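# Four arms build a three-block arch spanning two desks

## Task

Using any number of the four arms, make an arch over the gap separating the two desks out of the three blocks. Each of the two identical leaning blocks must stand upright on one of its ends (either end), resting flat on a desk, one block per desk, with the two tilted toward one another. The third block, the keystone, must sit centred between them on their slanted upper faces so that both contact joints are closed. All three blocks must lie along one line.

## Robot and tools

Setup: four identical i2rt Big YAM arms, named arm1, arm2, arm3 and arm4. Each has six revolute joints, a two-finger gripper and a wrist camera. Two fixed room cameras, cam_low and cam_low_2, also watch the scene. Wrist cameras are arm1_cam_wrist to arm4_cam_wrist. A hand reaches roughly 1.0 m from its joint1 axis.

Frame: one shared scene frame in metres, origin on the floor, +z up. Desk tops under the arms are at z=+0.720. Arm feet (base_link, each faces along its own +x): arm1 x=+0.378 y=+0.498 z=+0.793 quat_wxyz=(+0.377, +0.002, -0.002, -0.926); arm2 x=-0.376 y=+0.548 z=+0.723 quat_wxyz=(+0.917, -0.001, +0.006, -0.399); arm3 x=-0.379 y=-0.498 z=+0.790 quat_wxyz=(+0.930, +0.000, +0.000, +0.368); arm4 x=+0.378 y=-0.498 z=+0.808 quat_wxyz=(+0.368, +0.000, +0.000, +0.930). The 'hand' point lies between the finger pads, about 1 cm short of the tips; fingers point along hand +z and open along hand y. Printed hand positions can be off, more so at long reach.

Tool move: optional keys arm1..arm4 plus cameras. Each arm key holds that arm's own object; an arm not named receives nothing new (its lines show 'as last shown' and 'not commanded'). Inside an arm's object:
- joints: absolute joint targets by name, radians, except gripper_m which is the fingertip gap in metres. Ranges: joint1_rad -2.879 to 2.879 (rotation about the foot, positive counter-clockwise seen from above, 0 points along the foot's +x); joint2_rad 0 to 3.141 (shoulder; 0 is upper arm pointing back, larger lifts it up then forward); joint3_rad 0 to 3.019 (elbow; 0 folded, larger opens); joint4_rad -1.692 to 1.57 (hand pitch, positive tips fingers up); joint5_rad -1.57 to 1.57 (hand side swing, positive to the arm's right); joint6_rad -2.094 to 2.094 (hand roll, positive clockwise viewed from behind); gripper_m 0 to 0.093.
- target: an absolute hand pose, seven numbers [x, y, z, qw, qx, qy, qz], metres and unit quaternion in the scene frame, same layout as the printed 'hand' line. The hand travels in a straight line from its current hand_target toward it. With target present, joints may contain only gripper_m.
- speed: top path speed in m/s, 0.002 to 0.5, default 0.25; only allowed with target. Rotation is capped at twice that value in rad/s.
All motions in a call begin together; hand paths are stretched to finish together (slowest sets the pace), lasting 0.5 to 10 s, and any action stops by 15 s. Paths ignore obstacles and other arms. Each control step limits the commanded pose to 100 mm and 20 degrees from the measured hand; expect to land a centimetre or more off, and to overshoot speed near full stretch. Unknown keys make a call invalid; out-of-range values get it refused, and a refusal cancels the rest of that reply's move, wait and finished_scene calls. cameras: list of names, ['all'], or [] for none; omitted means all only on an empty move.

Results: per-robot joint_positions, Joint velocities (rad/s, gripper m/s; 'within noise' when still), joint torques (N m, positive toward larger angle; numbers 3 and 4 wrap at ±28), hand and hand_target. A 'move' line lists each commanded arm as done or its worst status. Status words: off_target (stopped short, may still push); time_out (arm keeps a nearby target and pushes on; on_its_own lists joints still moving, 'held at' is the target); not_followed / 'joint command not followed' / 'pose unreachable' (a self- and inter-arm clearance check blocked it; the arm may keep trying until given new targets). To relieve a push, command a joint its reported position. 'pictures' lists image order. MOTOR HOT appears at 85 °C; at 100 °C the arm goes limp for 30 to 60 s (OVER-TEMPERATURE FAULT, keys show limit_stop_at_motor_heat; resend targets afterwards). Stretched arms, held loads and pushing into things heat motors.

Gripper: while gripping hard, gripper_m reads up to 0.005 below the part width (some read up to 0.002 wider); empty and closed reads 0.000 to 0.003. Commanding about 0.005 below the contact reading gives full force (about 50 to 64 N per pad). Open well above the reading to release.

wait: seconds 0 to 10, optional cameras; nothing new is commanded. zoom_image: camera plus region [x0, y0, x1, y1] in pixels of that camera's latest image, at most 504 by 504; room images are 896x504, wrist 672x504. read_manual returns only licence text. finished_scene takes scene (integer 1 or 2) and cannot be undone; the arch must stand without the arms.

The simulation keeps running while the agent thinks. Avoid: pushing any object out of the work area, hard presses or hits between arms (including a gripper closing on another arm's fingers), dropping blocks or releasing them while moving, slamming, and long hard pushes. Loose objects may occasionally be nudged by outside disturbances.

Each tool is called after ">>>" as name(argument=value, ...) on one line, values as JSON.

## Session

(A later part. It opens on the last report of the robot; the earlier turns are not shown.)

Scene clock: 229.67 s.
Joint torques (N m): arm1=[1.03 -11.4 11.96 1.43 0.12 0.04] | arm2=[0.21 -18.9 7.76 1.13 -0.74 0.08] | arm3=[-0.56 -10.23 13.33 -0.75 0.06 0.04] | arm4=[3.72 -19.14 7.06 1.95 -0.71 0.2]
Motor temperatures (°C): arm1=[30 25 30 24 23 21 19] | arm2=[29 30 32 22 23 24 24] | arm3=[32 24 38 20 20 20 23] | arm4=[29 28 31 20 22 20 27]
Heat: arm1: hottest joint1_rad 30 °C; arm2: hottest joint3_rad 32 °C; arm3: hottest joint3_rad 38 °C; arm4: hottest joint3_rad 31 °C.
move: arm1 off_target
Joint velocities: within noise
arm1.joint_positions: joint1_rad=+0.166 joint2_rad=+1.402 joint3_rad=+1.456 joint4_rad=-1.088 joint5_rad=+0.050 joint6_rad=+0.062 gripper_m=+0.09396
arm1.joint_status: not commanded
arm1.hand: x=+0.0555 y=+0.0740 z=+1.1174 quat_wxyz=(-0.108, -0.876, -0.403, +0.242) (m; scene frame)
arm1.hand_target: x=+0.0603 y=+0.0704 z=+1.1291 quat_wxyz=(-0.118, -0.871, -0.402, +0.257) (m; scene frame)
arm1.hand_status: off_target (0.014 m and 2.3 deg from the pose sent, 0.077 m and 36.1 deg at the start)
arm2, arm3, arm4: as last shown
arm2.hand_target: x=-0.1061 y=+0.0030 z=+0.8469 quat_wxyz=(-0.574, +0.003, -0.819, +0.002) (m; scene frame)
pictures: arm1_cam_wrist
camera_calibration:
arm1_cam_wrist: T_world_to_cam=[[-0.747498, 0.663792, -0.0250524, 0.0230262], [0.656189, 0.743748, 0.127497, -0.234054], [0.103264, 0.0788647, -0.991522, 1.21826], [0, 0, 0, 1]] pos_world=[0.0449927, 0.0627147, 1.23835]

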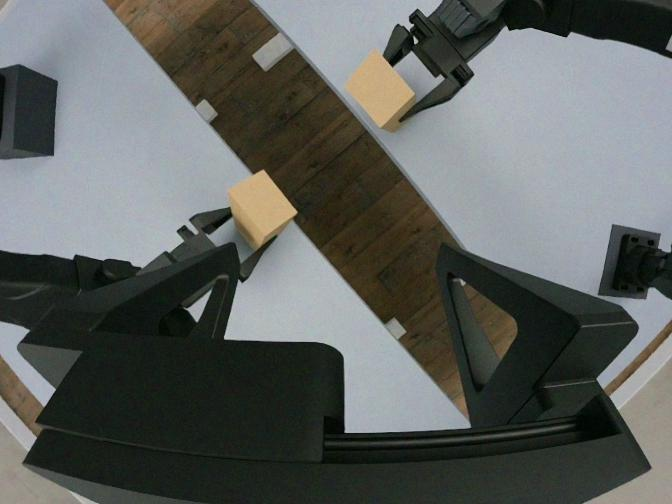

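>>> move(arm2={"target": [-0.108, 0.001, 0.864, 0.5821, 0.0, 0.8131, 0.0], "speed": 0.08}, arm4={"target": [0.108, 0.004, 0.852, 0.0, -0.8131, 0.0, 0.5821], "speed": 0.08}, cameras=["arm1_cam_wrist", "cam_low_2", "cam_low"])

>>> zoom_image(camera="cam_low_2", region=[390, 210, 530, 310])

>>> zoom_image(camera="cam_low", region=[440, 190, 490, 300])

Scene clock: 252.93 s.
Joint torques (N m): arm1=[1.14 -11.4 11.93 1.39 0.12 0.04] | arm2=[-0.91 -20.07 8.72 0.47 -1.27 0.11] | arm3=[-0.38 -9.82 13.3 -0.76 0.07 0.06] | arm4=[2.37 -21.3 7.06 0.79 -1.48 0.16]
Motor temperatures (°C): arm1=[29 27 30 24 23 21 19] | arm2=[29 29 32 22 24 24 25] | arm3=[32 24 42 20 20 20 24] | arm4=[29 28 30 20 22 20 27]
Heat: arm1: hottest joint3_rad 30 °C; arm2: hottest joint3_rad 32 °C; arm3: hottest joint3_rad 42 °C; arm4: hottest joint3_rad 30 °C.
move: arm2 off_target; arm4 off_target
Joint velocities: within noise
arm1.joint_positions: joint1_rad=+0.166 joint2_rad=+1.402 joint3_rad=+1.456 joint4_rad=-1.086 joint5_rad=+0.050 joint6_rad=+0.062 gripper_m=+0.09396
arm1.joint_status: not commanded
arm1.hand: x=+0.0553 y=+0.0737 z=+1.1176 quat_wxyz=(-0.109, -0.876, -0.403, +0.243) (m; scene frame)
arm1.hand_target: x=+0.0601 y=+0.0702 z=+1.1293 quat_wxyz=(-0.118, -0.871, -0.402, +0.257) (m; scene frame)
arm1.hand_status: not commanded
arm2.joint_positions: joint1_rad=-0.576 joint2_rad=+1.917 joint3_rad=+1.291 joint4_rad=-0.473 joint5_rad=-1.182 joint6_rad=-1.042 gripper_m=+0.05942
arm2.joint_status: not commanded
arm2.hand: x=-0.1170 y=-0.0027 z=+0.8350 quat_wxyz=(-0.571, -0.015, -0.821, -0.005) (m; scene frame)
arm2.hand_target: x=-0.1083 y=+0.0010 z=+0.8633 quat_wxyz=(-0.582, +0.000, -0.813, +0.000) (m; scene frame)
arm2.hand_status: off_target (0.031 m and 2.4 deg from the pose sent, 0.032 m and 2.0 deg at the start)
arm3: as last shown
arm4.joint_positions: joint1_rad=-0.614 joint2_rad=+2.015 joint3_rad=+1.073 joint4_rad=-0.139 joint5_rad=-1.164 joint6_rad=-1.001 gripper_m=+0.05821
arm4.joint_status: not commanded
arm4.hand: x=+0.1146 y=-0.0033 z=+0.8170 quat_wxyz=(+0.013, +0.821, -0.016, -0.570) (m; scene frame)
arm4.hand_target: x=+0.1080 y=+0.0034 z=+0.8512 quat_wxyz=(+0.001, +0.813, +0.000, -0.582) (m; scene frame)
arm4.hand_status: off_target (0.036 m and 2.9 deg from the pose sent, 0.037 m and 2.7 deg at the start)
pictures: arm1_cam_wrist, cam_low, cam_low_2
camera_calibration:
arm1_cam_wrist: T_world_to_cam=[[-0.747504, 0.663778, -0.025241, 0.0232579], [0.656322, 0.743897, 0.125937, -0.232019], [0.102371, 0.077572, -0.991717, 1.21884], [0, 0, 0, 1]] pos_world=[0.0448911, 0.0626123, 1.23855]

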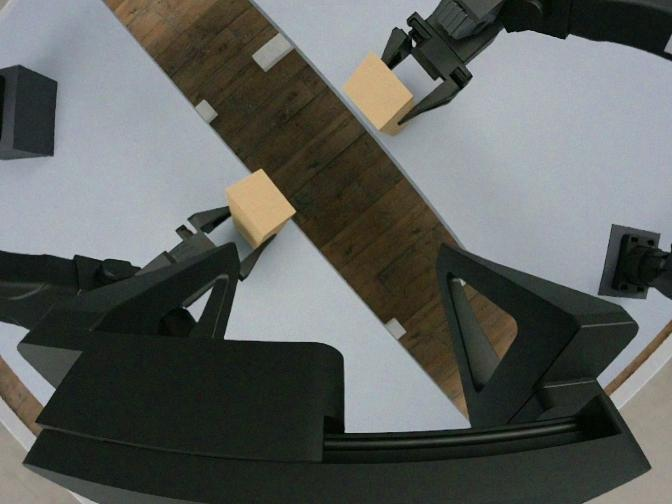

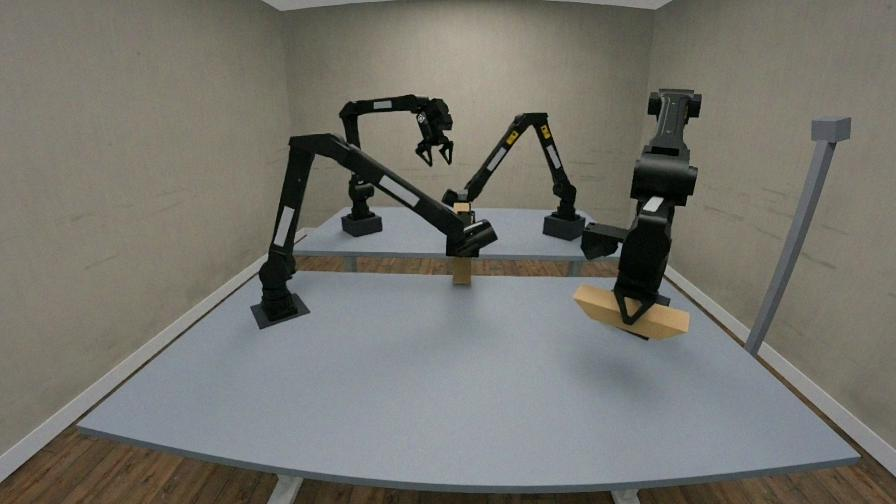

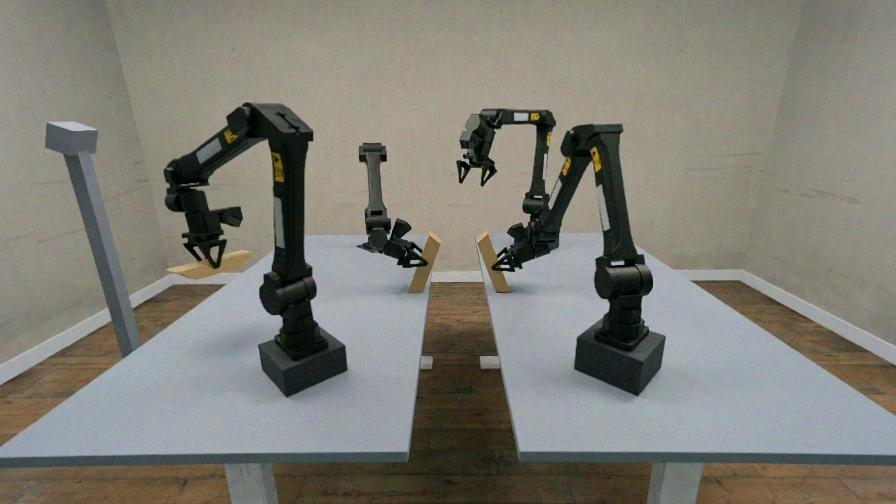

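Scaled by 3.600 from the camera's 896x504 image, which has a finer 1280x720 frame.

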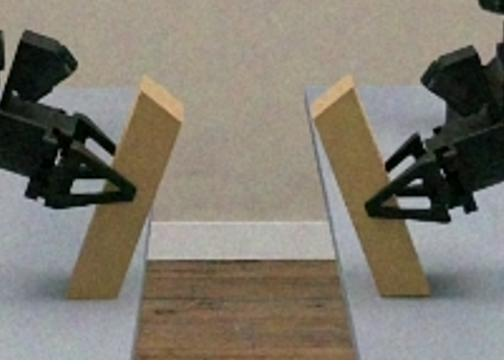

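Scaled by 4.582 from the camera's 896x504 image, which has a finer 1280x720 frame.

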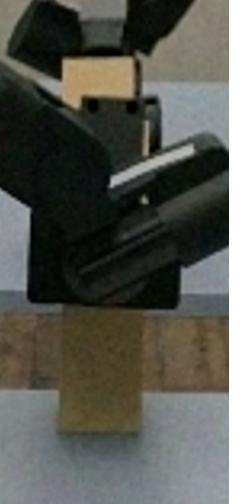

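>>> move(arm4={"target": [0.106, 0.000, 0.880, 0.0, -0.8090, 0.0, 0.5878], "speed": 0.08}, arm2={"target": [-0.108, 0.001, 0.868, 0.5821, 0.0, 0.8131, 0.0], "speed": 0.08}, cameras=["cam_low_2", "cam_low"])

>>> zoom_image(camera="cam_low_2", region=[390, 210, 530, 310])

>>> zoom_image(camera="cam_low", region=[440, 190, 490, 300])

Scene clock: 257.57 s.
Joint torques (N m): arm1=[1.14 -11.28 11.95 1.4 0.12 0.05] | arm2=[-0.32 -20.19 9.01 0.39 -1.36 0.07] | arm3=[-0.38 -10.11 13.29 -0.79 0.07 0.06] | arm4=[2.61 -20.42 7.56 0.9 -1.44 0.14]
Motor temperatures (°C): arm1=[29 27 30 24 23 21 19] | arm2=[29 30 32 22 24 24 25] | arm3=[32 24 43 20 20 20 24] | arm4=[29 29 30 20 22 20 27]
Heat: arm1: hottest joint3_rad 30 °C; arm2: hottest joint3_rad 32 °C; arm3: hottest joint3_rad 43 °C; arm4: hottest joint3_rad 30 °C.
move: arm2 off_target; arm4 off_target
Joint velocities: within noise
arm1, arm3: as last shown
arm2.joint_positions: joint1_rad=-0.575 joint2_rad=+1.914 joint3_rad=+1.291 joint4_rad=-0.478 joint5_rad=-1.184 joint6_rad=-1.033 gripper_m=+0.05942
arm2.joint_status: not commanded
arm2.hand: x=-0.1163 y=-0.0018 z=+0.8368 quat_wxyz=(-0.571, -0.018, -0.820, -0.009) (m; scene frame)
arm2.hand_target: x=-0.1080 y=+0.0012 z=+0.8675 quat_wxyz=(-0.583, -0.002, -0.813, -0.002) (m; scene frame)
arm2.hand_status: off_target (0.032 m and 2.8 deg from the pose sent, 0.034 m and 2.4 deg at the start)
arm4.joint_positions: joint1_rad=-0.614 joint2_rad=+1.948 joint3_rad=+1.063 joint4_rad=-0.160 joint5_rad=-1.175 joint6_rad=-0.973 gripper_m=+0.05821
arm4.joint_status: not commanded
arm4.hand: x=+0.1141 y=-0.0043 z=+0.8484 quat_wxyz=(+0.010, +0.817, -0.016, -0.577) (m; scene frame)
arm4.hand_target: x=+0.1061 y=-0.0005 z=+0.8794 quat_wxyz=(+0.000, +0.809, +0.000, -0.588) (m; scene frame)
arm4.hand_status: off_target (0.033 m and 2.6 deg from the pose sent, 0.064 m and 3.5 deg at the start)
pictures: cam_low, cam_low_2

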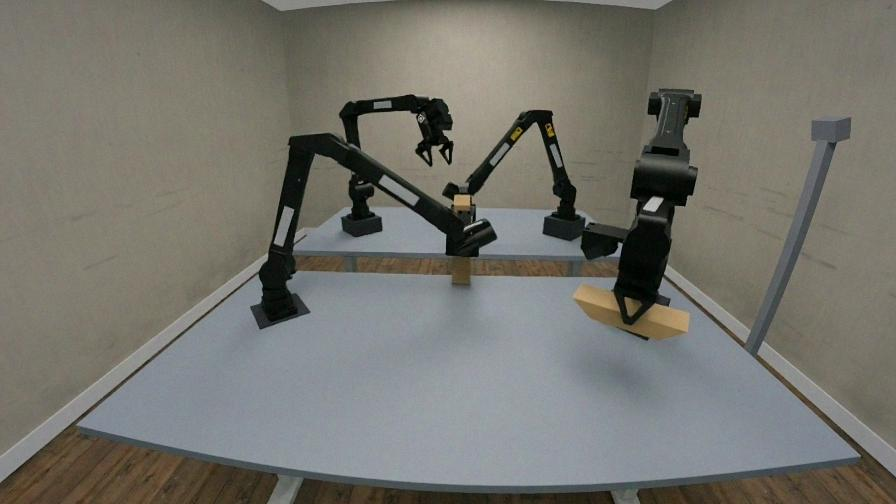

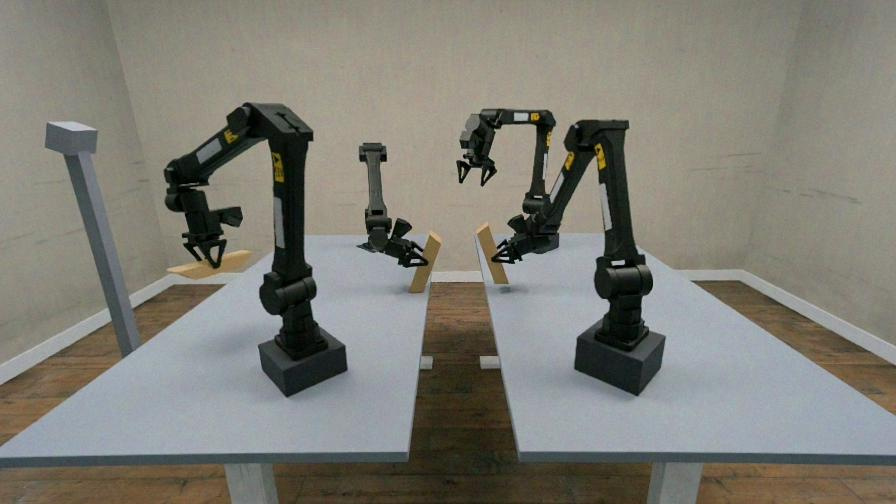

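Scaled by 3.600 from the camera's 896x504 image, which has a finer 1280x720 frame.

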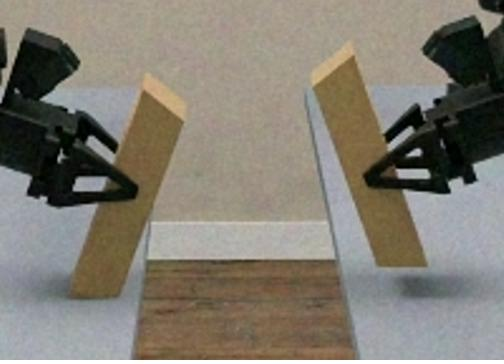

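Scaled by 4.582 from the camera's 896x504 image, which has a finer 1280x720 frame.

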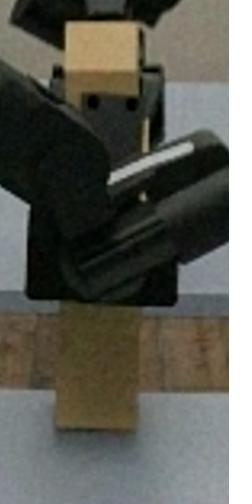

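>>> move(arm2={"target": [-0.109, 0.000, 0.848, 0.5864, -0.0102, 0.8100, -0.0141], "speed": 0.08}, arm4={"target": [0.108, 0.001, 0.846, 0.0141, -0.8100, -0.0102, 0.5864], "speed": 0.08}, cameras=["cam_low_2", "cam_low"])

>>> zoom_image(camera="cam_low_2", region=[390, 210, 530, 310])

>>> zoom_image(camera="cam_low", region=[440, 190, 490, 300])

Scene clock: 265.40 s.
Joint torques (N m): arm1=[1.08 -11.4 11.95 1.4 0.12 0.04] | arm2=[-0.38 -17.85 8.13 1.42 -1.03 -0.14] | arm3=[-0.73 -9.64 13.26 -0.76 0.07 0.06] | arm4=[2.43 -18.37 7.31 2.4 -1.1 -0.1]
Motor temperatures (°C): arm1=[29 27 30 24 23 21 19] | arm2=[29 30 32 22 25 24 25] | arm3=[32 24 44 20 20 20 24] | arm4=[29 29 31 20 23 20 27]
Heat: arm1: hottest joint3_rad 30 °C; arm2: hottest joint3_rad 32 °C; arm3: hottest joint3_rad 44 °C; arm4: hottest joint3_rad 31 °C.
move: arm2 off_target; arm4 off_target
Joint velocities: within noise
arm1, arm3: as last shown
arm2.joint_positions: joint1_rad=-0.575 joint2_rad=+1.914 joint3_rad=+1.270 joint4_rad=-0.416 joint5_rad=-1.196 joint6_rad=-1.017 gripper_m=+0.05942
arm2.joint_status: not commanded
arm2.hand: x=-0.1158 y=-0.0008 z=+0.8346 quat_wxyz=(-0.579, -0.011, -0.815, +0.000) (m; scene frame)
arm2.hand_target: x=-0.1091 y=+0.0001 z=+0.8479 quat_wxyz=(-0.586, +0.010, -0.810, +0.013) (m; scene frame)
arm2.hand_status: off_target (0.015 m and 3.1 deg from the pose sent, 0.013 m and 4.7 deg at the start)
arm4.joint_positions: joint1_rad=-0.614 joint2_rad=+1.982 joint3_rad=+1.046 joint4_rad=-0.105 joint5_rad=-1.175 joint6_rad=-0.970 gripper_m=+0.05821
arm4.joint_status: not commanded
arm4.hand: x=+0.1148 y=-0.0079 z=+0.8299 quat_wxyz=(+0.009, +0.816, -0.016, -0.577) (m; scene frame)
arm4.hand_target: x=+0.1082 y=+0.0005 z=+0.8459 quat_wxyz=(-0.013, +0.810, +0.009, -0.586) (m; scene frame)
arm4.hand_status: off_target (0.020 m and 4.2 deg from the pose sent, 0.008 m and 4.3 deg at the start)
pictures: cam_low, cam_low_2

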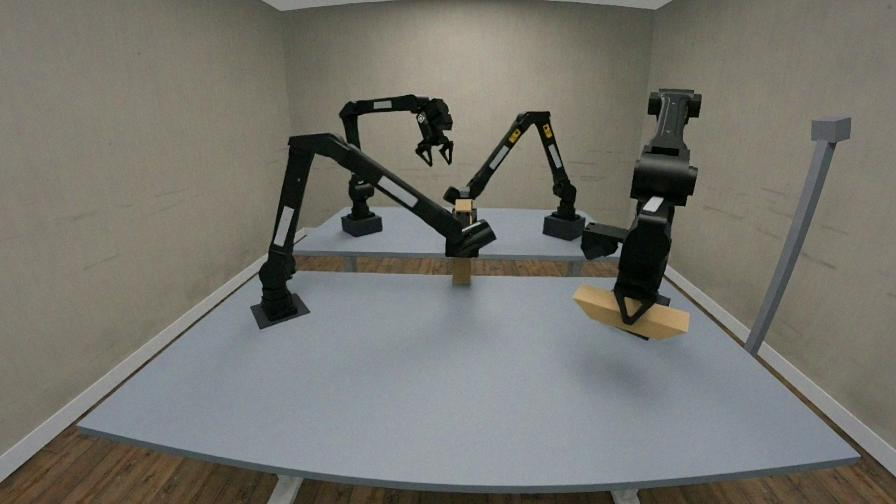

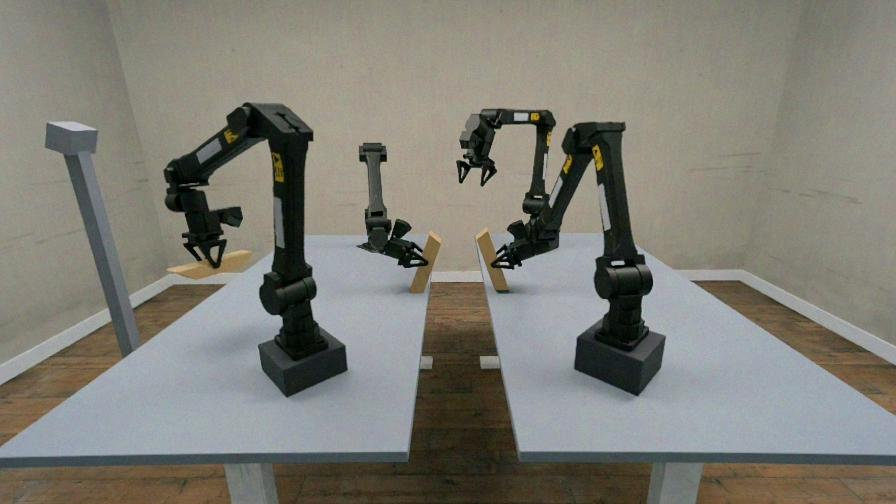

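Scaled by 3.600 from the camera's 896x504 image, which has a finer 1280x720 frame.

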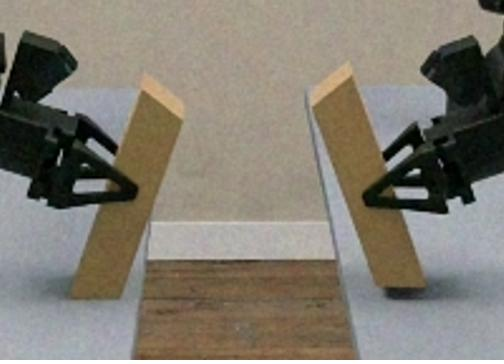

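Scaled by 4.582 from the camera's 896x504 image, which has a finer 1280x720 frame.

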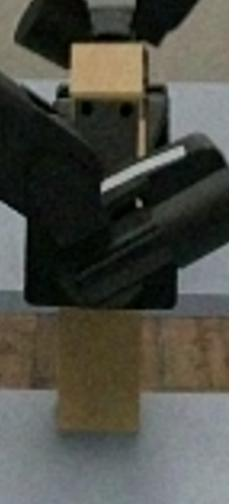

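>>> move(arm4={"target": [0.108, 0.009, 0.828, 0.0141, -0.8100, -0.0102, 0.5864], "speed": 0.08}, cameras=["cam_low_2", "cam_low"])

>>> zoom_image(camera="cam_low_2", region=[390, 210, 530, 310])

>>> zoom_image(camera="cam_low", region=[440, 190, 490, 300])

Scene clock: 268.37 s.
Joint torques (N m): arm1=[1.2 -11.4 11.96 1.37 0.12 0.05] | arm2=[-0.62 -17.96 8.24 1.57 -1 -0.13] | arm3=[-0.26 -9.93 13.35 -0.72 0.04 0.05] | arm4=[2.14 -17.14 8.76 2.41 -0.9 -0.16]
Motor temperatures (°C): arm1=[29 27 30 24 23 21 19] | arm2=[29 30 32 22 25 24 25] | arm3=[32 24 44 20 20 20 24] | arm4=[29 29 31 20 23 20 27]
Heat: arm1: hottest joint3_rad 30 °C; arm2: hottest joint3_rad 32 °C; arm3: hottest joint3_rad 44 °C; arm4: hottest joint3_rad 31 °C.
move: arm4 off_target
Joint velocities: within noise
arm1, arm3: as last shown
arm2.joint_positions: joint1_rad=-0.575 joint2_rad=+1.914 joint3_rad=+1.269 joint4_rad=-0.416 joint5_rad=-1.196 joint6_rad=-1.017 gripper_m=+0.05942
arm2.joint_status: not commanded
arm2.hand: x=-0.1158 y=-0.0006 z=+0.8344 quat_wxyz=(-0.579, -0.011, -0.815, +0.000) (m; scene frame)
arm2.hand_target: x=-0.1091 y=+0.0002 z=+0.8477 quat_wxyz=(-0.586, +0.010, -0.810, +0.013) (m; scene frame)
arm2.hand_status: not commanded
arm4.joint_positions: joint1_rad=-0.614 joint2_rad=+2.012 joint3_rad=+1.046 joint4_rad=-0.082 joint5_rad=-1.181 joint6_rad=-0.970 gripper_m=+0.05821
arm4.joint_status: not commanded
arm4.hand: x=+0.1147 y=-0.0092 z=+0.8165 quat_wxyz=(+0.013, +0.815, -0.017, -0.579) (m; scene frame)
arm4.hand_target: x=+0.1084 y=+0.0082 z=+0.8286 quat_wxyz=(-0.013, +0.810, +0.009, -0.586) (m; scene frame)
arm4.hand_status: off_target (0.023 m and 4.6 deg from the pose sent, 0.018 m and 4.2 deg at the start)
pictures: cam_low, cam_low_2

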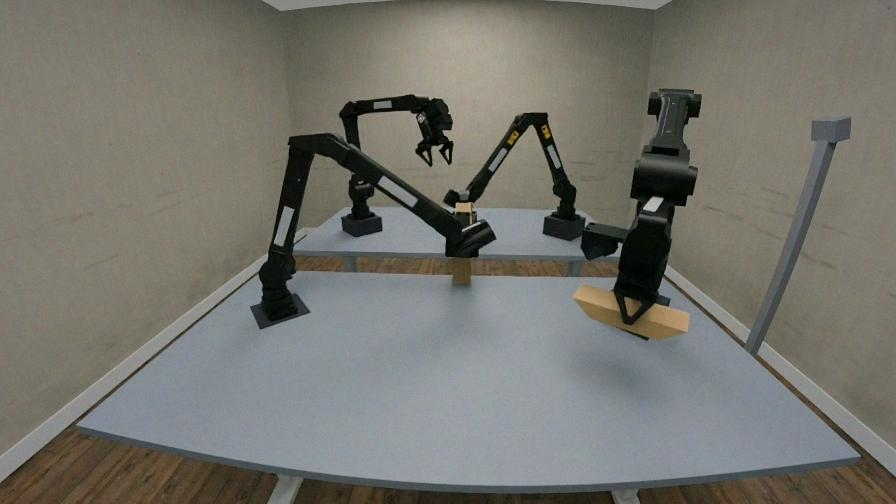

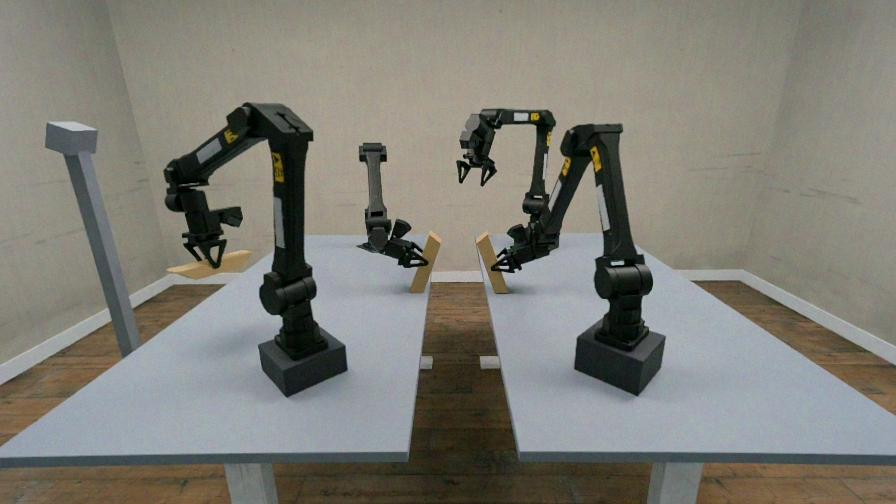

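Scaled by 3.600 from the camera's 896x504 image, which has a finer 1280x720 frame.

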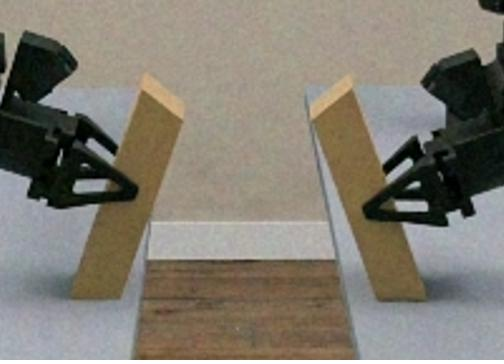

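Scaled by 4.582 from the camera's 896x504 image, which has a finer 1280x720 frame.

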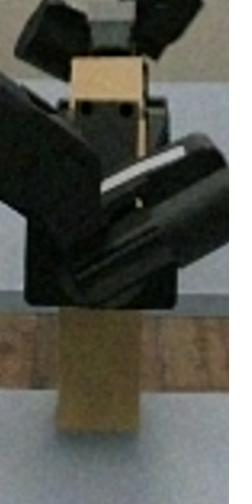

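>>> move(arm4={"target": [0.108, 0.018, 0.856, 0.0246, -0.8098, -0.0177, 0.5859], "speed": 0.08}, cameras=["cam_low_2", "cam_low"])

>>> move(arm4={"target": [0.108, 0.018, 0.838, 0.0246, -0.8098, -0.0177, 0.5859], "speed": 0.08}, cameras=["cam_low_2", "cam_low"])

>>> zoom_image(camera="cam_low_2", region=[390, 210, 530, 310])

>>> zoom_image(camera="cam_low", region=[440, 190, 490, 300])

Scene clock: 272.00 s.
Joint torques (N m): arm1=[1.26 -11.28 11.92 1.4 0.13 0.03] | arm2=[-0.32 -17.96 8.2 1.59 -1.01 -0.12] | arm3=[-0.15 -9.99 13.23 -0.69 0.06 0.03] | arm4=[1.9 -20.6 9.88 0.83 -0.87 -0.18]
Motor temperatures (°C): arm1=[29 27 30 24 23 21 19] | arm2=[29 30 33 22 25 24 25] | arm3=[32 24 44 20 20 20 24] | arm4=[29 29 31 20 23 20 27]
Heat: arm1: hottest joint3_rad 30 °C; arm2: hottest joint3_rad 33 °C; arm3: hottest joint3_rad 44 °C; arm4: hottest joint3_rad 31 °C.
move: arm4 off_target
Joint velocities: within noise
arm1, arm2, arm3: as last shown
arm4.joint_positions: joint1_rad=-0.614 joint2_rad=+2.012 joint3_rad=+1.052 joint4_rad=-0.100 joint5_rad=-1.179 joint6_rad=-0.984 gripper_m=+0.05821
arm4.joint_status: not commanded
arm4.hand: x=+0.1147 y=-0.0089 z=+0.8170 quat_wxyz=(+0.014, +0.816, -0.015, -0.577) (m; scene frame)
arm4.hand_target: x=+0.1086 y=+0.0158 z=+0.8569 quat_wxyz=(-0.025, +0.809, +0.018, -0.586) (m; scene frame)
arm4.hand_status: off_target (0.048 m and 5.9 deg from the pose sent, 0.048 m and 6.0 deg at the start)
pictures: cam_low, cam_low_2

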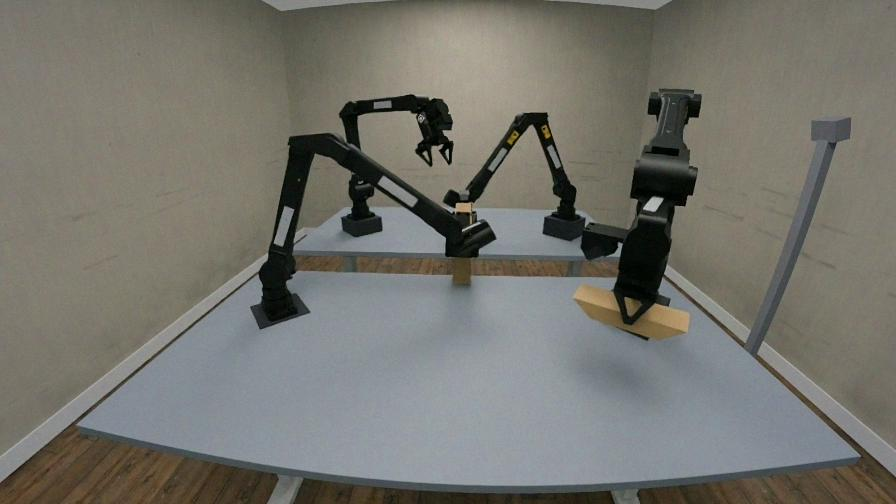

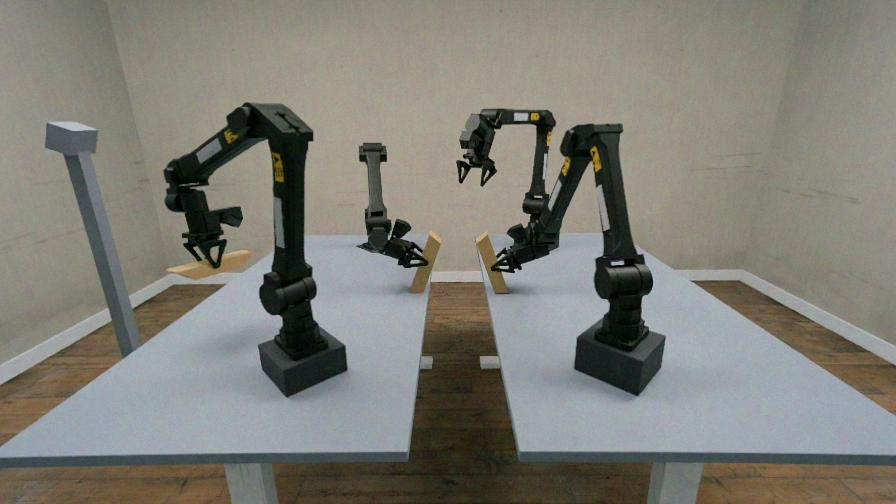

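Scene clock: 272.97 s.
Joint torques (N m): arm1=[1.2 -11.28 11.96 1.42 0.12 0.04] | arm2=[-0.26 -17.96 8.23 1.51 -1.03 -0.12] | arm3=[-0.44 -9.88 13.26 -0.81 0.05 0.06] | arm4=[1.85 -17.85 9.85 2.33 -0.85 -0.2]
Motor temperatures (°C): arm1=[29 27 30 24 23 21 19] | arm2=[29 30 33 22 25 24 25] | arm3=[32 24 44 20 20 20 24] | arm4=[29 29 31 20 23 20 27]
Heat: arm1: hottest joint3_rad 30 °C; arm2: hottest joint3_rad 33 °C; arm3: hottest joint3_rad 44 °C; arm4: hottest joint3_rad 31 °C.
move: arm4 off_target
Joint velocities: within noise
arm1, arm2: as last shown
arm3.joint_positions: joint1_rad=+1.819 joint2_rad=+1.386 joint3_rad=+1.062 joint4_rad=-1.315 joint5_rad=+0.003 joint6_rad=+1.630 gripper_m=+0.06118
arm3.joint_status: not commanded
arm3.hand: x=-0.6847 y=-0.3008 z=+0.9392 quat_wxyz=(-0.018, +0.453, -0.891, +0.028) (m; scene frame)
arm3.hand_target: x=-0.7000 y=-0.2851 z=+0.9699 quat_wxyz=(+0.002, +0.454, -0.891, -0.004) (m; scene frame)
arm3.hand_status: not commanded
arm4.joint_positions: joint1_rad=-0.614 joint2_rad=+2.012 joint3_rad=+1.052 joint4_rad=-0.100 joint5_rad=-1.179 joint6_rad=-0.984 gripper_m=+0.05821
arm4.joint_status: not commanded
arm4.hand: x=+0.1147 y=-0.0089 z=+0.8170 quat_wxyz=(+0.014, +0.816, -0.015, -0.577) (m; scene frame)
arm4.hand_target: x=+0.1087 y=+0.0162 z=+0.8390 quat_wxyz=(-0.025, +0.810, +0.017, -0.586) (m; scene frame)
arm4.hand_status: off_target (0.035 m and 5.9 deg from the pose sent, 0.035 m and 5.9 deg at the start)
pictures: cam_low, cam_low_2

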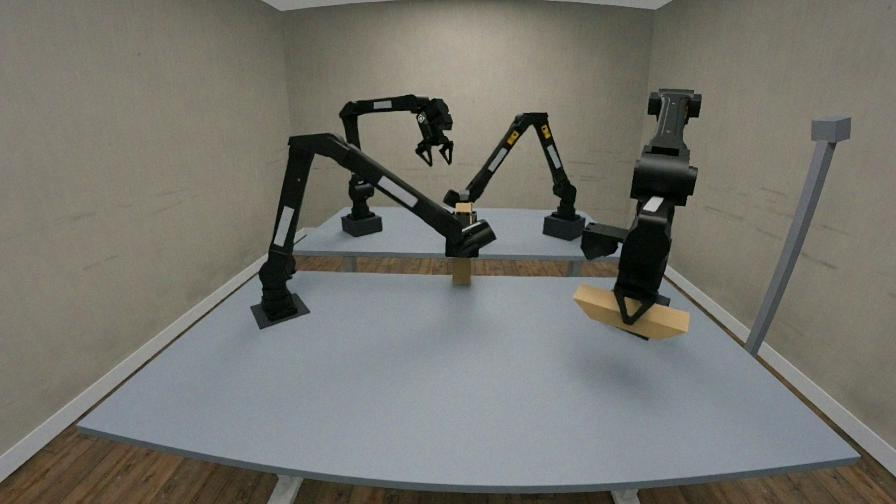

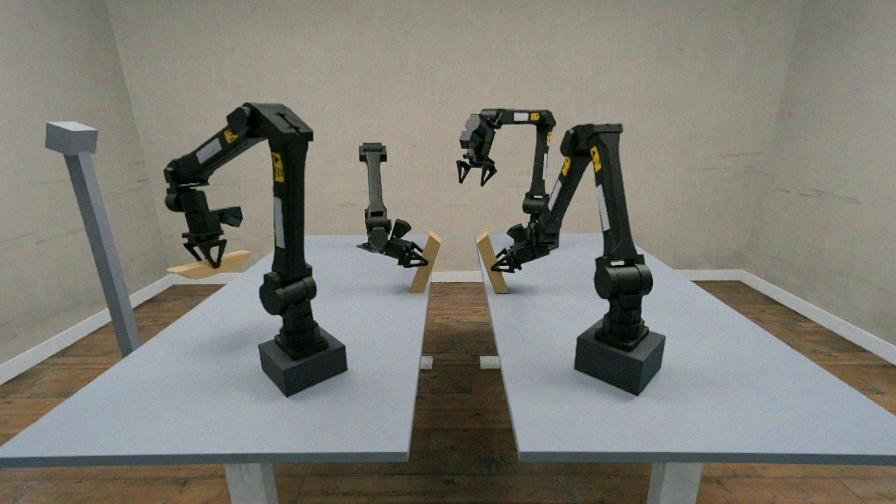

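Scaled by 3.600 from the camera's 896x504 image, which has a finer 1280x720 frame.

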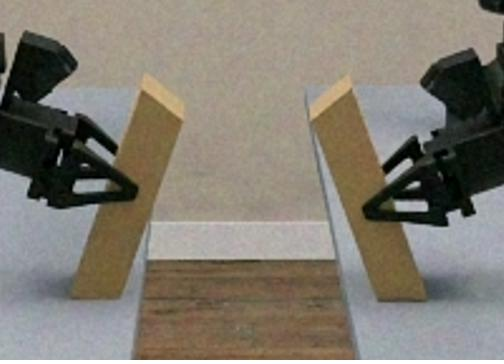

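Scaled by 4.582 from the camera's 896x504 image, which has a finer 1280x720 frame.

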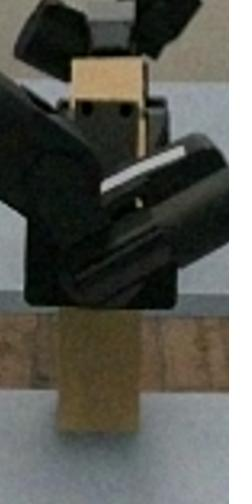

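>>> move(arm4={"target": [0.107, 0.016, 0.885, 0.0246, -0.8098, -0.0177, 0.5859], "speed": 0.1}, cameras=["cam_low"])

>>> zoom_image(camera="cam_low", region=[440, 190, 490, 300])

Scene clock: 275.10 s.
Joint torques (N m): arm1=[1.26 -11.28 11.99 1.36 0.13 0.04] | arm2=[-0.5 -17.67 8.17 1.58 -1 -0.13] | arm3=[-0.15 -9.93 13.24 -0.7 0.03 0.03] | arm4=[2.08 -20.07 10.48 0.83 -1.02 -0.12]
Motor temperatures (°C): arm1=[29 27 30 24 23 21 19] | arm2=[29 30 33 22 25 24 25] | arm3=[32 24 45 20 20 20 24] | arm4=[29 29 32 20 23 20 27]
Heat: arm1: hottest joint3_rad 30 °C; arm2: hottest joint3_rad 33 °C; arm3: hottest joint3_rad 45 °C; arm4: hottest joint3_rad 32 °C.
move: arm4 off_target
Joint velocities: within noise
arm1, arm2, arm3: as last shown
arm4.joint_positions: joint1_rad=-0.614 joint2_rad=+1.948 joint3_rad=+1.052 joint4_rad=-0.162 joint5_rad=-1.173 joint6_rad=-0.984 gripper_m=+0.05821
arm4.joint_status: not commanded
arm4.hand: x=+0.1151 y=-0.0090 z=+0.8444 quat_wxyz=(+0.011, +0.818, -0.016, -0.575) (m; scene frame)
arm4.hand_target: x=+0.1078 y=+0.0136 z=+0.8855 quat_wxyz=(-0.025, +0.810, +0.017, -0.586) (m; scene frame)
arm4.hand_status: off_target (0.048 m and 5.8 deg from the pose sent, 0.073 m and 5.9 deg at the start)
pictures: cam_low

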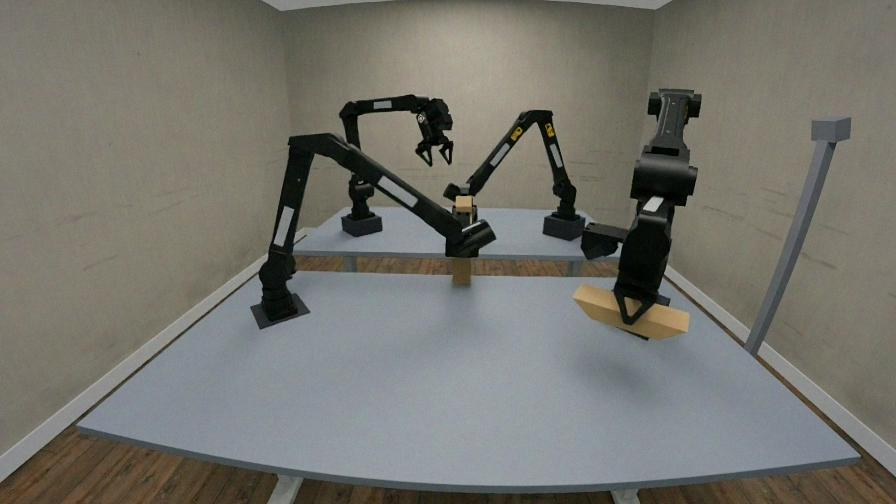

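Scaled by 4.582 from the camera's 896x504 image, which has a finer 1280x720 frame.

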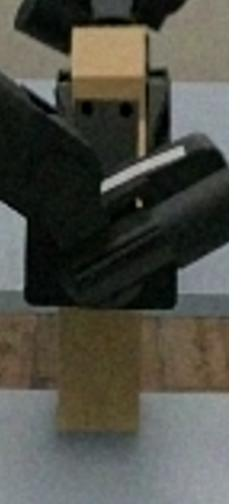

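>>> move(arm4={"target": [0.107, 0.032, 0.885, 0.0246, -0.8098, -0.0177, 0.5859], "speed": 0.1}, cameras=["cam_low"])

>>> zoom_image(camera="cam_low", region=[440, 190, 490, 300])

Scene clock: 277.93 s.
Joint torques (N m): arm1=[1.03 -11.34 11.99 1.42 0.12 0.03] | arm2=[-0.56 -18.02 8.17 1.61 -1.02 -0.12] | arm3=[-0.73 -9.7 13.27 -0.8 0.04 0.06] | arm4=[1.67 -18.37 11.21 0.91 -1.18 -0.14]
Motor temperatures (°C): arm1=[29 27 30 24 23 21 19] | arm2=[29 30 33 22 25 24 25] | arm3=[32 24 45 20 20 20 24] | arm4=[29 29 32 20 23 20 27]
Heat: arm1: hottest joint3_rad 30 °C; arm2: hottest joint3_rad 33 °C; arm3: hottest joint3_rad 45 °C; arm4: hottest joint3_rad 32 °C.
move: arm4 off_target
Joint velocities: within noise
arm1, arm2, arm3: as last shown
arm4.joint_positions: joint1_rad=-0.614 joint2_rad=+1.948 joint3_rad=+1.101 joint4_rad=-0.199 joint5_rad=-1.173 joint6_rad=-0.991 gripper_m=+0.05821
arm4.joint_status: not commanded
arm4.hand: x=+0.1119 y=+0.0068 z=+0.8575 quat_wxyz=(+0.004, +0.817, -0.009, -0.576) (m; scene frame)
arm4.hand_target: x=+0.1078 y=+0.0300 z=+0.8856 quat_wxyz=(-0.025, +0.810, +0.017, -0.586) (m; scene frame)
arm4.hand_status: off_target (0.038 m and 4.7 deg from the pose sent, 0.058 m and 5.8 deg at the start)
pictures: cam_low

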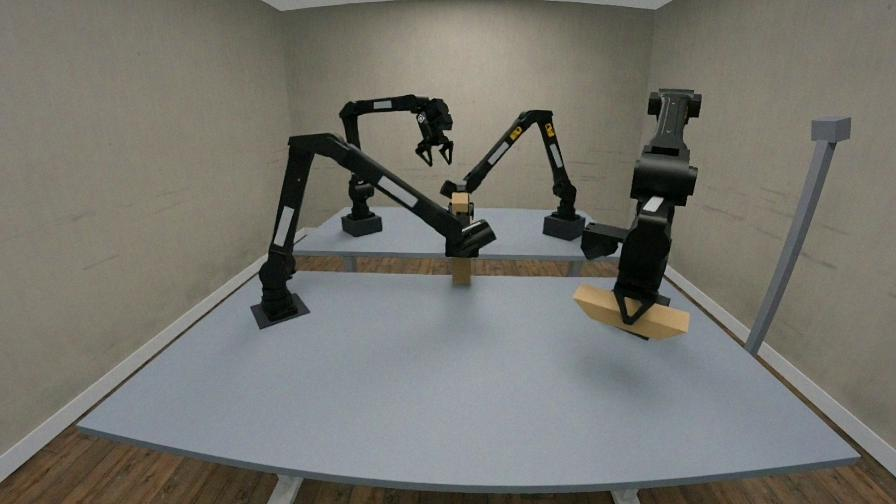

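Scaled by 4.582 from the camera's 896x504 image, which has a finer 1280x720 frame.

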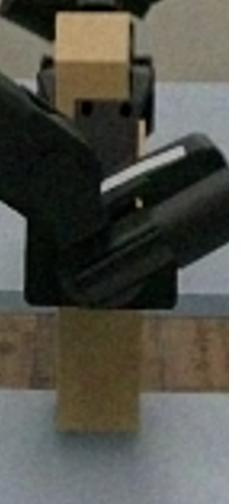

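>>> move(arm4={"target": [0.108, 0.020, 0.855, 0.0141, -0.8100, -0.0102, 0.5864], "speed": 0.1}, cameras=["cam_low"])

>>> zoom_image(camera="cam_low", region=[440, 190, 490, 300])

Scene clock: 281.77 s.
Joint torques (N m): arm1=[1.14 -11.4 11.96 1.4 0.12 0.04] | arm2=[-0.03 -17.67 8.18 1.47 -1.03 -0.15] | arm3=[-0.62 -10.11 13.24 -0.8 0.07 0.07] | arm4=[1.85 -18.96 8.24 2.4 -1.36 -0.09]
Motor temperatures (°C): arm1=[29 28 30 24 23 21 19] | arm2=[29 30 33 22 25 24 25] | arm3=[32 24 45 20 20 20 24] | arm4=[29 29 32 20 23 20 27]
Heat: arm1: hottest joint3_rad 30 °C; arm2: hottest joint3_rad 33 °C; arm3: hottest joint3_rad 45 °C; arm4: hottest joint3_rad 32 °C.
move: arm4 off_target
Joint velocities: within noise
arm1.joint_positions: joint1_rad=+0.166 joint2_rad=+1.402 joint3_rad=+1.456 joint4_rad=-1.086 joint5_rad=+0.050 joint6_rad=+0.062 gripper_m=+0.09396
arm1.joint_status: not commanded
arm1.hand: x=+0.0553 y=+0.0737 z=+1.1176 quat_wxyz=(-0.109, -0.876, -0.403, +0.243) (m; scene frame)
arm1.hand_target: x=+0.0601 y=+0.0702 z=+1.1293 quat_wxyz=(-0.118, -0.871, -0.402, +0.257) (m; scene frame)
arm1.hand_status: not commanded
arm2, arm3: as last shown
arm4.joint_positions: joint1_rad=-0.614 joint2_rad=+1.996 joint3_rad=+1.101 joint4_rad=-0.172 joint5_rad=-1.173 joint6_rad=-0.991 gripper_m=+0.05821
arm4.joint_status: not commanded
arm4.hand: x=+0.1122 y=+0.0055 z=+0.8339 quat_wxyz=(+0.013, +0.818, -0.015, -0.574) (m; scene frame)
arm4.hand_target: x=+0.1083 y=+0.0192 z=+0.8551 quat_wxyz=(-0.014, +0.810, +0.010, -0.586) (m; scene frame)
arm4.hand_status: off_target (0.026 m and 4.6 deg from the pose sent, 0.014 m and 3.3 deg at the start)
pictures: cam_low

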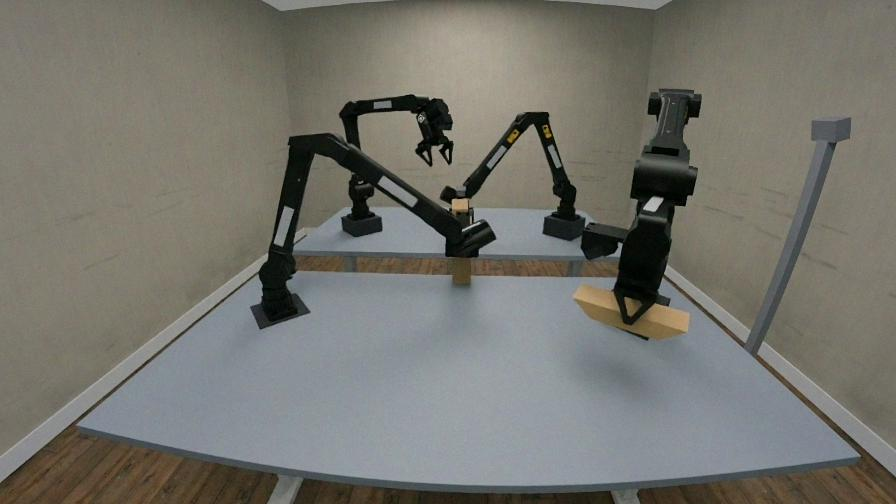

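Scaled by 4.582 from the camera's 896x504 image, which has a finer 1280x720 frame.

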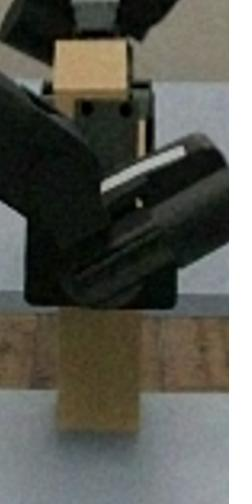

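>>> move(arm4={"target": [0.108, -0.002, 0.838, 0.0141, -0.8100, -0.0102, 0.5864], "speed": 0.1}, cameras=["cam_low", "cam_low_2"])

>>> zoom_image(camera="cam_low", region=[440, 190, 490, 300])

>>> zoom_image(camera="cam_low_2", region=[390, 210, 530, 310])

Scene clock: 284.63 s.
Joint torques (N m): arm1=[1.08 -11.4 11.99 1.37 0.12 0.02] | arm2=[-0.56 -18.08 8.2 1.52 -1 -0.11] | arm3=[-0.38 -9.99 13.26 -0.85 0.06 0.05] | arm4=[2.55 -18.49 6.98 2.43 -1.16 0.12]
Motor temperatures (°C): arm1=[29 28 30 24 23 21 19] | arm2=[29 30 33 22 25 24 25] | arm3=[32 24 45 20 20 20 24] | arm4=[29 30 32 20 23 20 27]
Heat: arm1: hottest joint3_rad 30 °C; arm2: hottest joint3_rad 33 °C; arm3: hottest joint3_rad 45 °C; arm4: hottest joint3_rad 32 °C.
move: arm4 off_target
Joint velocities: within noise
arm1, arm2, arm3: as last shown
arm4.joint_positions: joint1_rad=-0.614 joint2_rad=+1.996 joint3_rad=+1.038 joint4_rad=-0.079 joint5_rad=-1.173 joint6_rad=-0.991 gripper_m=+0.05821
arm4.joint_status: not commanded
arm4.hand: x=+0.1154 y=-0.0100 z=+0.8213 quat_wxyz=(+0.001, +0.817, -0.007, -0.577) (m; scene frame)
arm4.hand_target: x=+0.1082 y=-0.0024 z=+0.8380 quat_wxyz=(-0.014, +0.810, +0.010, -0.586) (m; scene frame)
arm4.hand_status: off_target (0.020 m and 2.9 deg from the pose sent, 0.010 m and 4.6 deg at the start)
pictures: cam_low, cam_low_2

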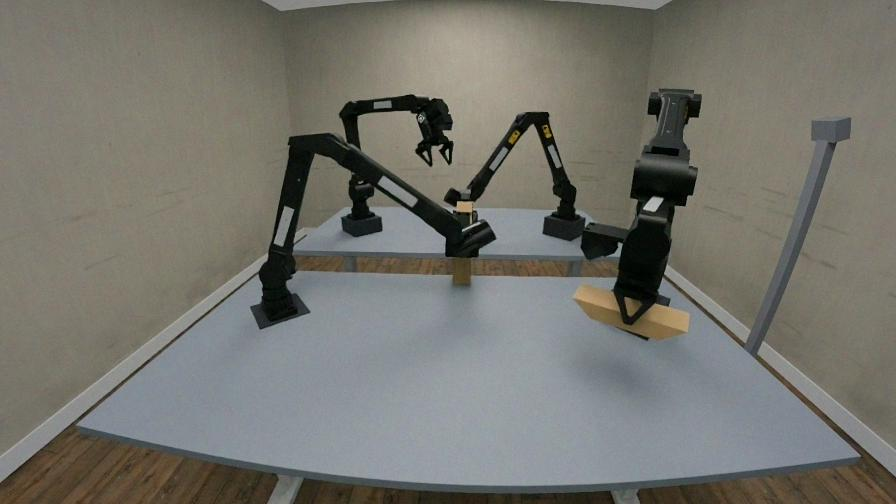

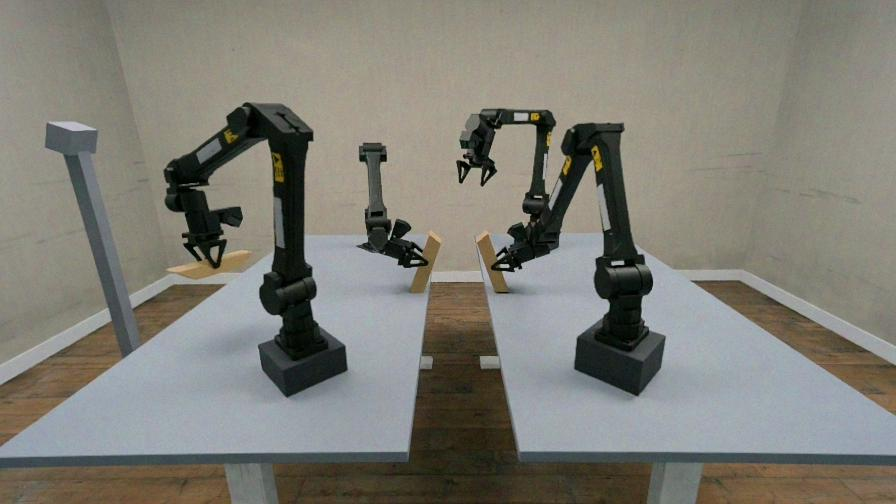

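Scaled by 4.582 from the camera's 896x504 image, which has a finer 1280x720 frame.

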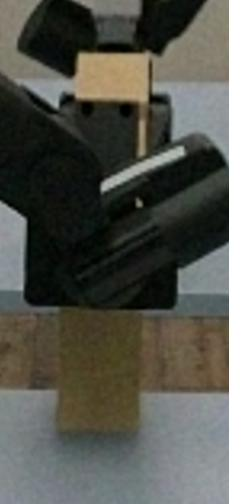

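Scaled by 3.600 from the camera's 896x504 image, which has a finer 1280x720 frame.

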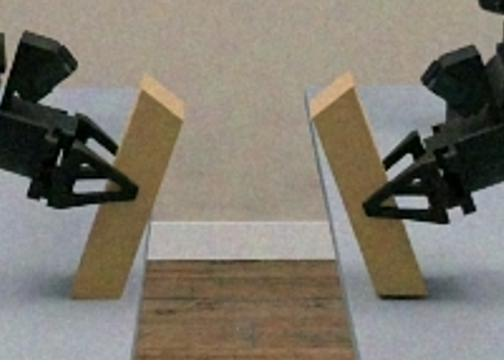

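>>> move(arm4={"target": [0.107, 0.034, 0.875, 0.0141, -0.8100, -0.0102, 0.5864], "speed": 0.12}, cameras=[])

>>> move(arm4={"target": [0.108, 0.006, 0.850, 0.0141, -0.8100, -0.0102, 0.5864], "speed": 0.12}, cameras=["cam_low"])

>>> zoom_image(camera="cam_low", region=[440, 190, 490, 300])

Scene clock: 288.30 s.
Joint torques (N m): arm1=[1.14 -11.4 11.92 1.36 0.12 0.04] | arm2=[-0.44 -18.08 8.17 1.52 -1.01 -0.14] | arm3=[-0.56 -9.93 13.3 -0.76 0.07 0.06] | arm4=[1.55 -20.31 10.76 0.83 -1.44 -0.15]
Motor temperatures (°C): arm1=[29 28 30 24 23 21 19] | arm2=[29 30 33 22 25 24 25] | arm3=[32 24 46 20 20 20 24] | arm4=[29 31 32 20 23 20 27]
Heat: arm1: hottest joint3_rad 30 °C; arm2: hottest joint3_rad 33 °C; arm3: hottest joint3_rad 46 °C; arm4: hottest joint3_rad 32 °C.
move: arm4 off_target
Joint velocities: within noise
arm1, arm2, arm3: as last shown
arm4.joint_positions: joint1_rad=-0.614 joint2_rad=+1.996 joint3_rad=+1.115 joint4_rad=-0.205 joint5_rad=-1.173 joint6_rad=-0.991 gripper_m=+0.05821
arm4.joint_status: not commanded
arm4.hand: x=+0.1118 y=+0.0071 z=+0.8358 quat_wxyz=(+0.021, +0.819, -0.021, -0.573) (m; scene frame)
arm4.hand_target: x=+0.1078 y=+0.0316 z=+0.8756 quat_wxyz=(-0.014, +0.810, +0.010, -0.586) (m; scene frame)
arm4.hand_status: off_target (0.048 m and 5.6 deg from the pose sent, 0.070 m and 2.9 deg at the start)
pictures: none
No camera images: "cameras" was empty.

Scene clock: 289.53 s.
Joint torques (N m): arm1=[1.14 -11.4 11.96 1.42 0.12 0.04] | arm2=[-0.09 -18.14 8.25 1.54 -1.02 -0.14] | arm3=[-0.85 -10.05 13.27 -0.84 0.04 0.04] | arm4=[2.32 -19.55 7.27 2.4 -1.24 0.05]
Motor temperatures (°C): arm1=[29 28 30 24 23 21 19] | arm2=[29 30 33 22 25 24 25] | arm3=[32 24 46 20 20 20 24] | arm4=[29 31 32 20 23 20 27]
Heat: arm1: hottest joint3_rad 30 °C; arm2: hottest joint3_rad 33 °C; arm3: hottest joint3_rad 46 °C; arm4: hottest joint3_rad 32 °C.
move: arm4 off_target
Joint velocities: within noise
arm1, arm3: as last shown
arm2.joint_positions: joint1_rad=-0.575 joint2_rad=+1.914 joint3_rad=+1.269 joint4_rad=-0.416 joint5_rad=-1.196 joint6_rad=-1.017 gripper_m=+0.05942
arm2.joint_status: not commanded
arm2.hand: x=-0.1158 y=-0.0006 z=+0.8344 quat_wxyz=(-0.579, -0.011, -0.815, +0.000) (m; scene frame)
arm2.hand_target: x=-0.1091 y=+0.0002 z=+0.8477 quat_wxyz=(-0.586, +0.010, -0.810, +0.013) (m; scene frame)
arm2.hand_status: not commanded
arm4.joint_positions: joint1_rad=-0.614 joint2_rad=+1.996 joint3_rad=+1.064 joint4_rad=-0.126 joint5_rad=-1.173 joint6_rad=-0.991 gripper_m=+0.05821
arm4.joint_status: not commanded
arm4.hand: x=+0.1142 y=-0.0045 z=+0.8257 quat_wxyz=(+0.010, +0.818, -0.013, -0.575) (m; scene frame)
arm4.hand_target: x=+0.1082 y=+0.0053 z=+0.8499 quat_wxyz=(-0.013, +0.810, +0.010, -0.586) (m; scene frame)
arm4.hand_status: off_target (0.027 m and 4.1 deg from the pose sent, 0.015 m and 5.6 deg at the start)
pictures: cam_low

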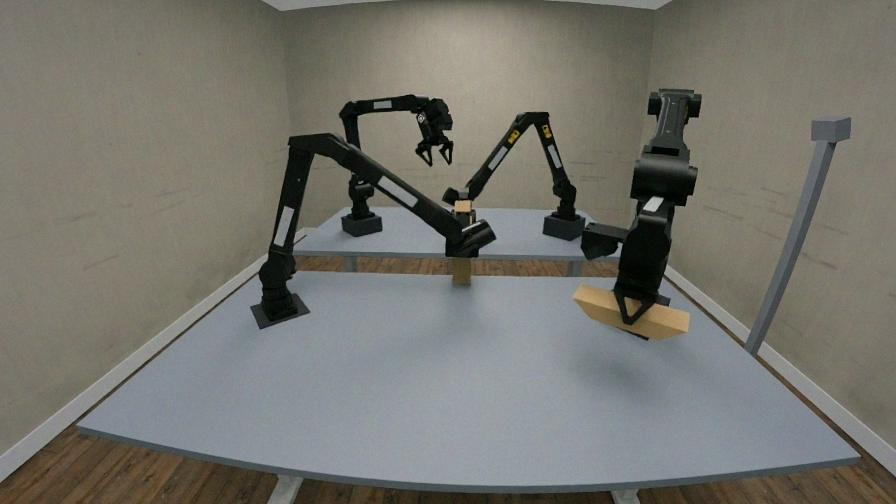

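Scaled by 4.582 from the camera's 896x504 image, which has a finer 1280x720 frame.

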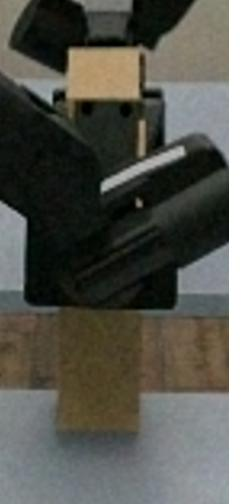

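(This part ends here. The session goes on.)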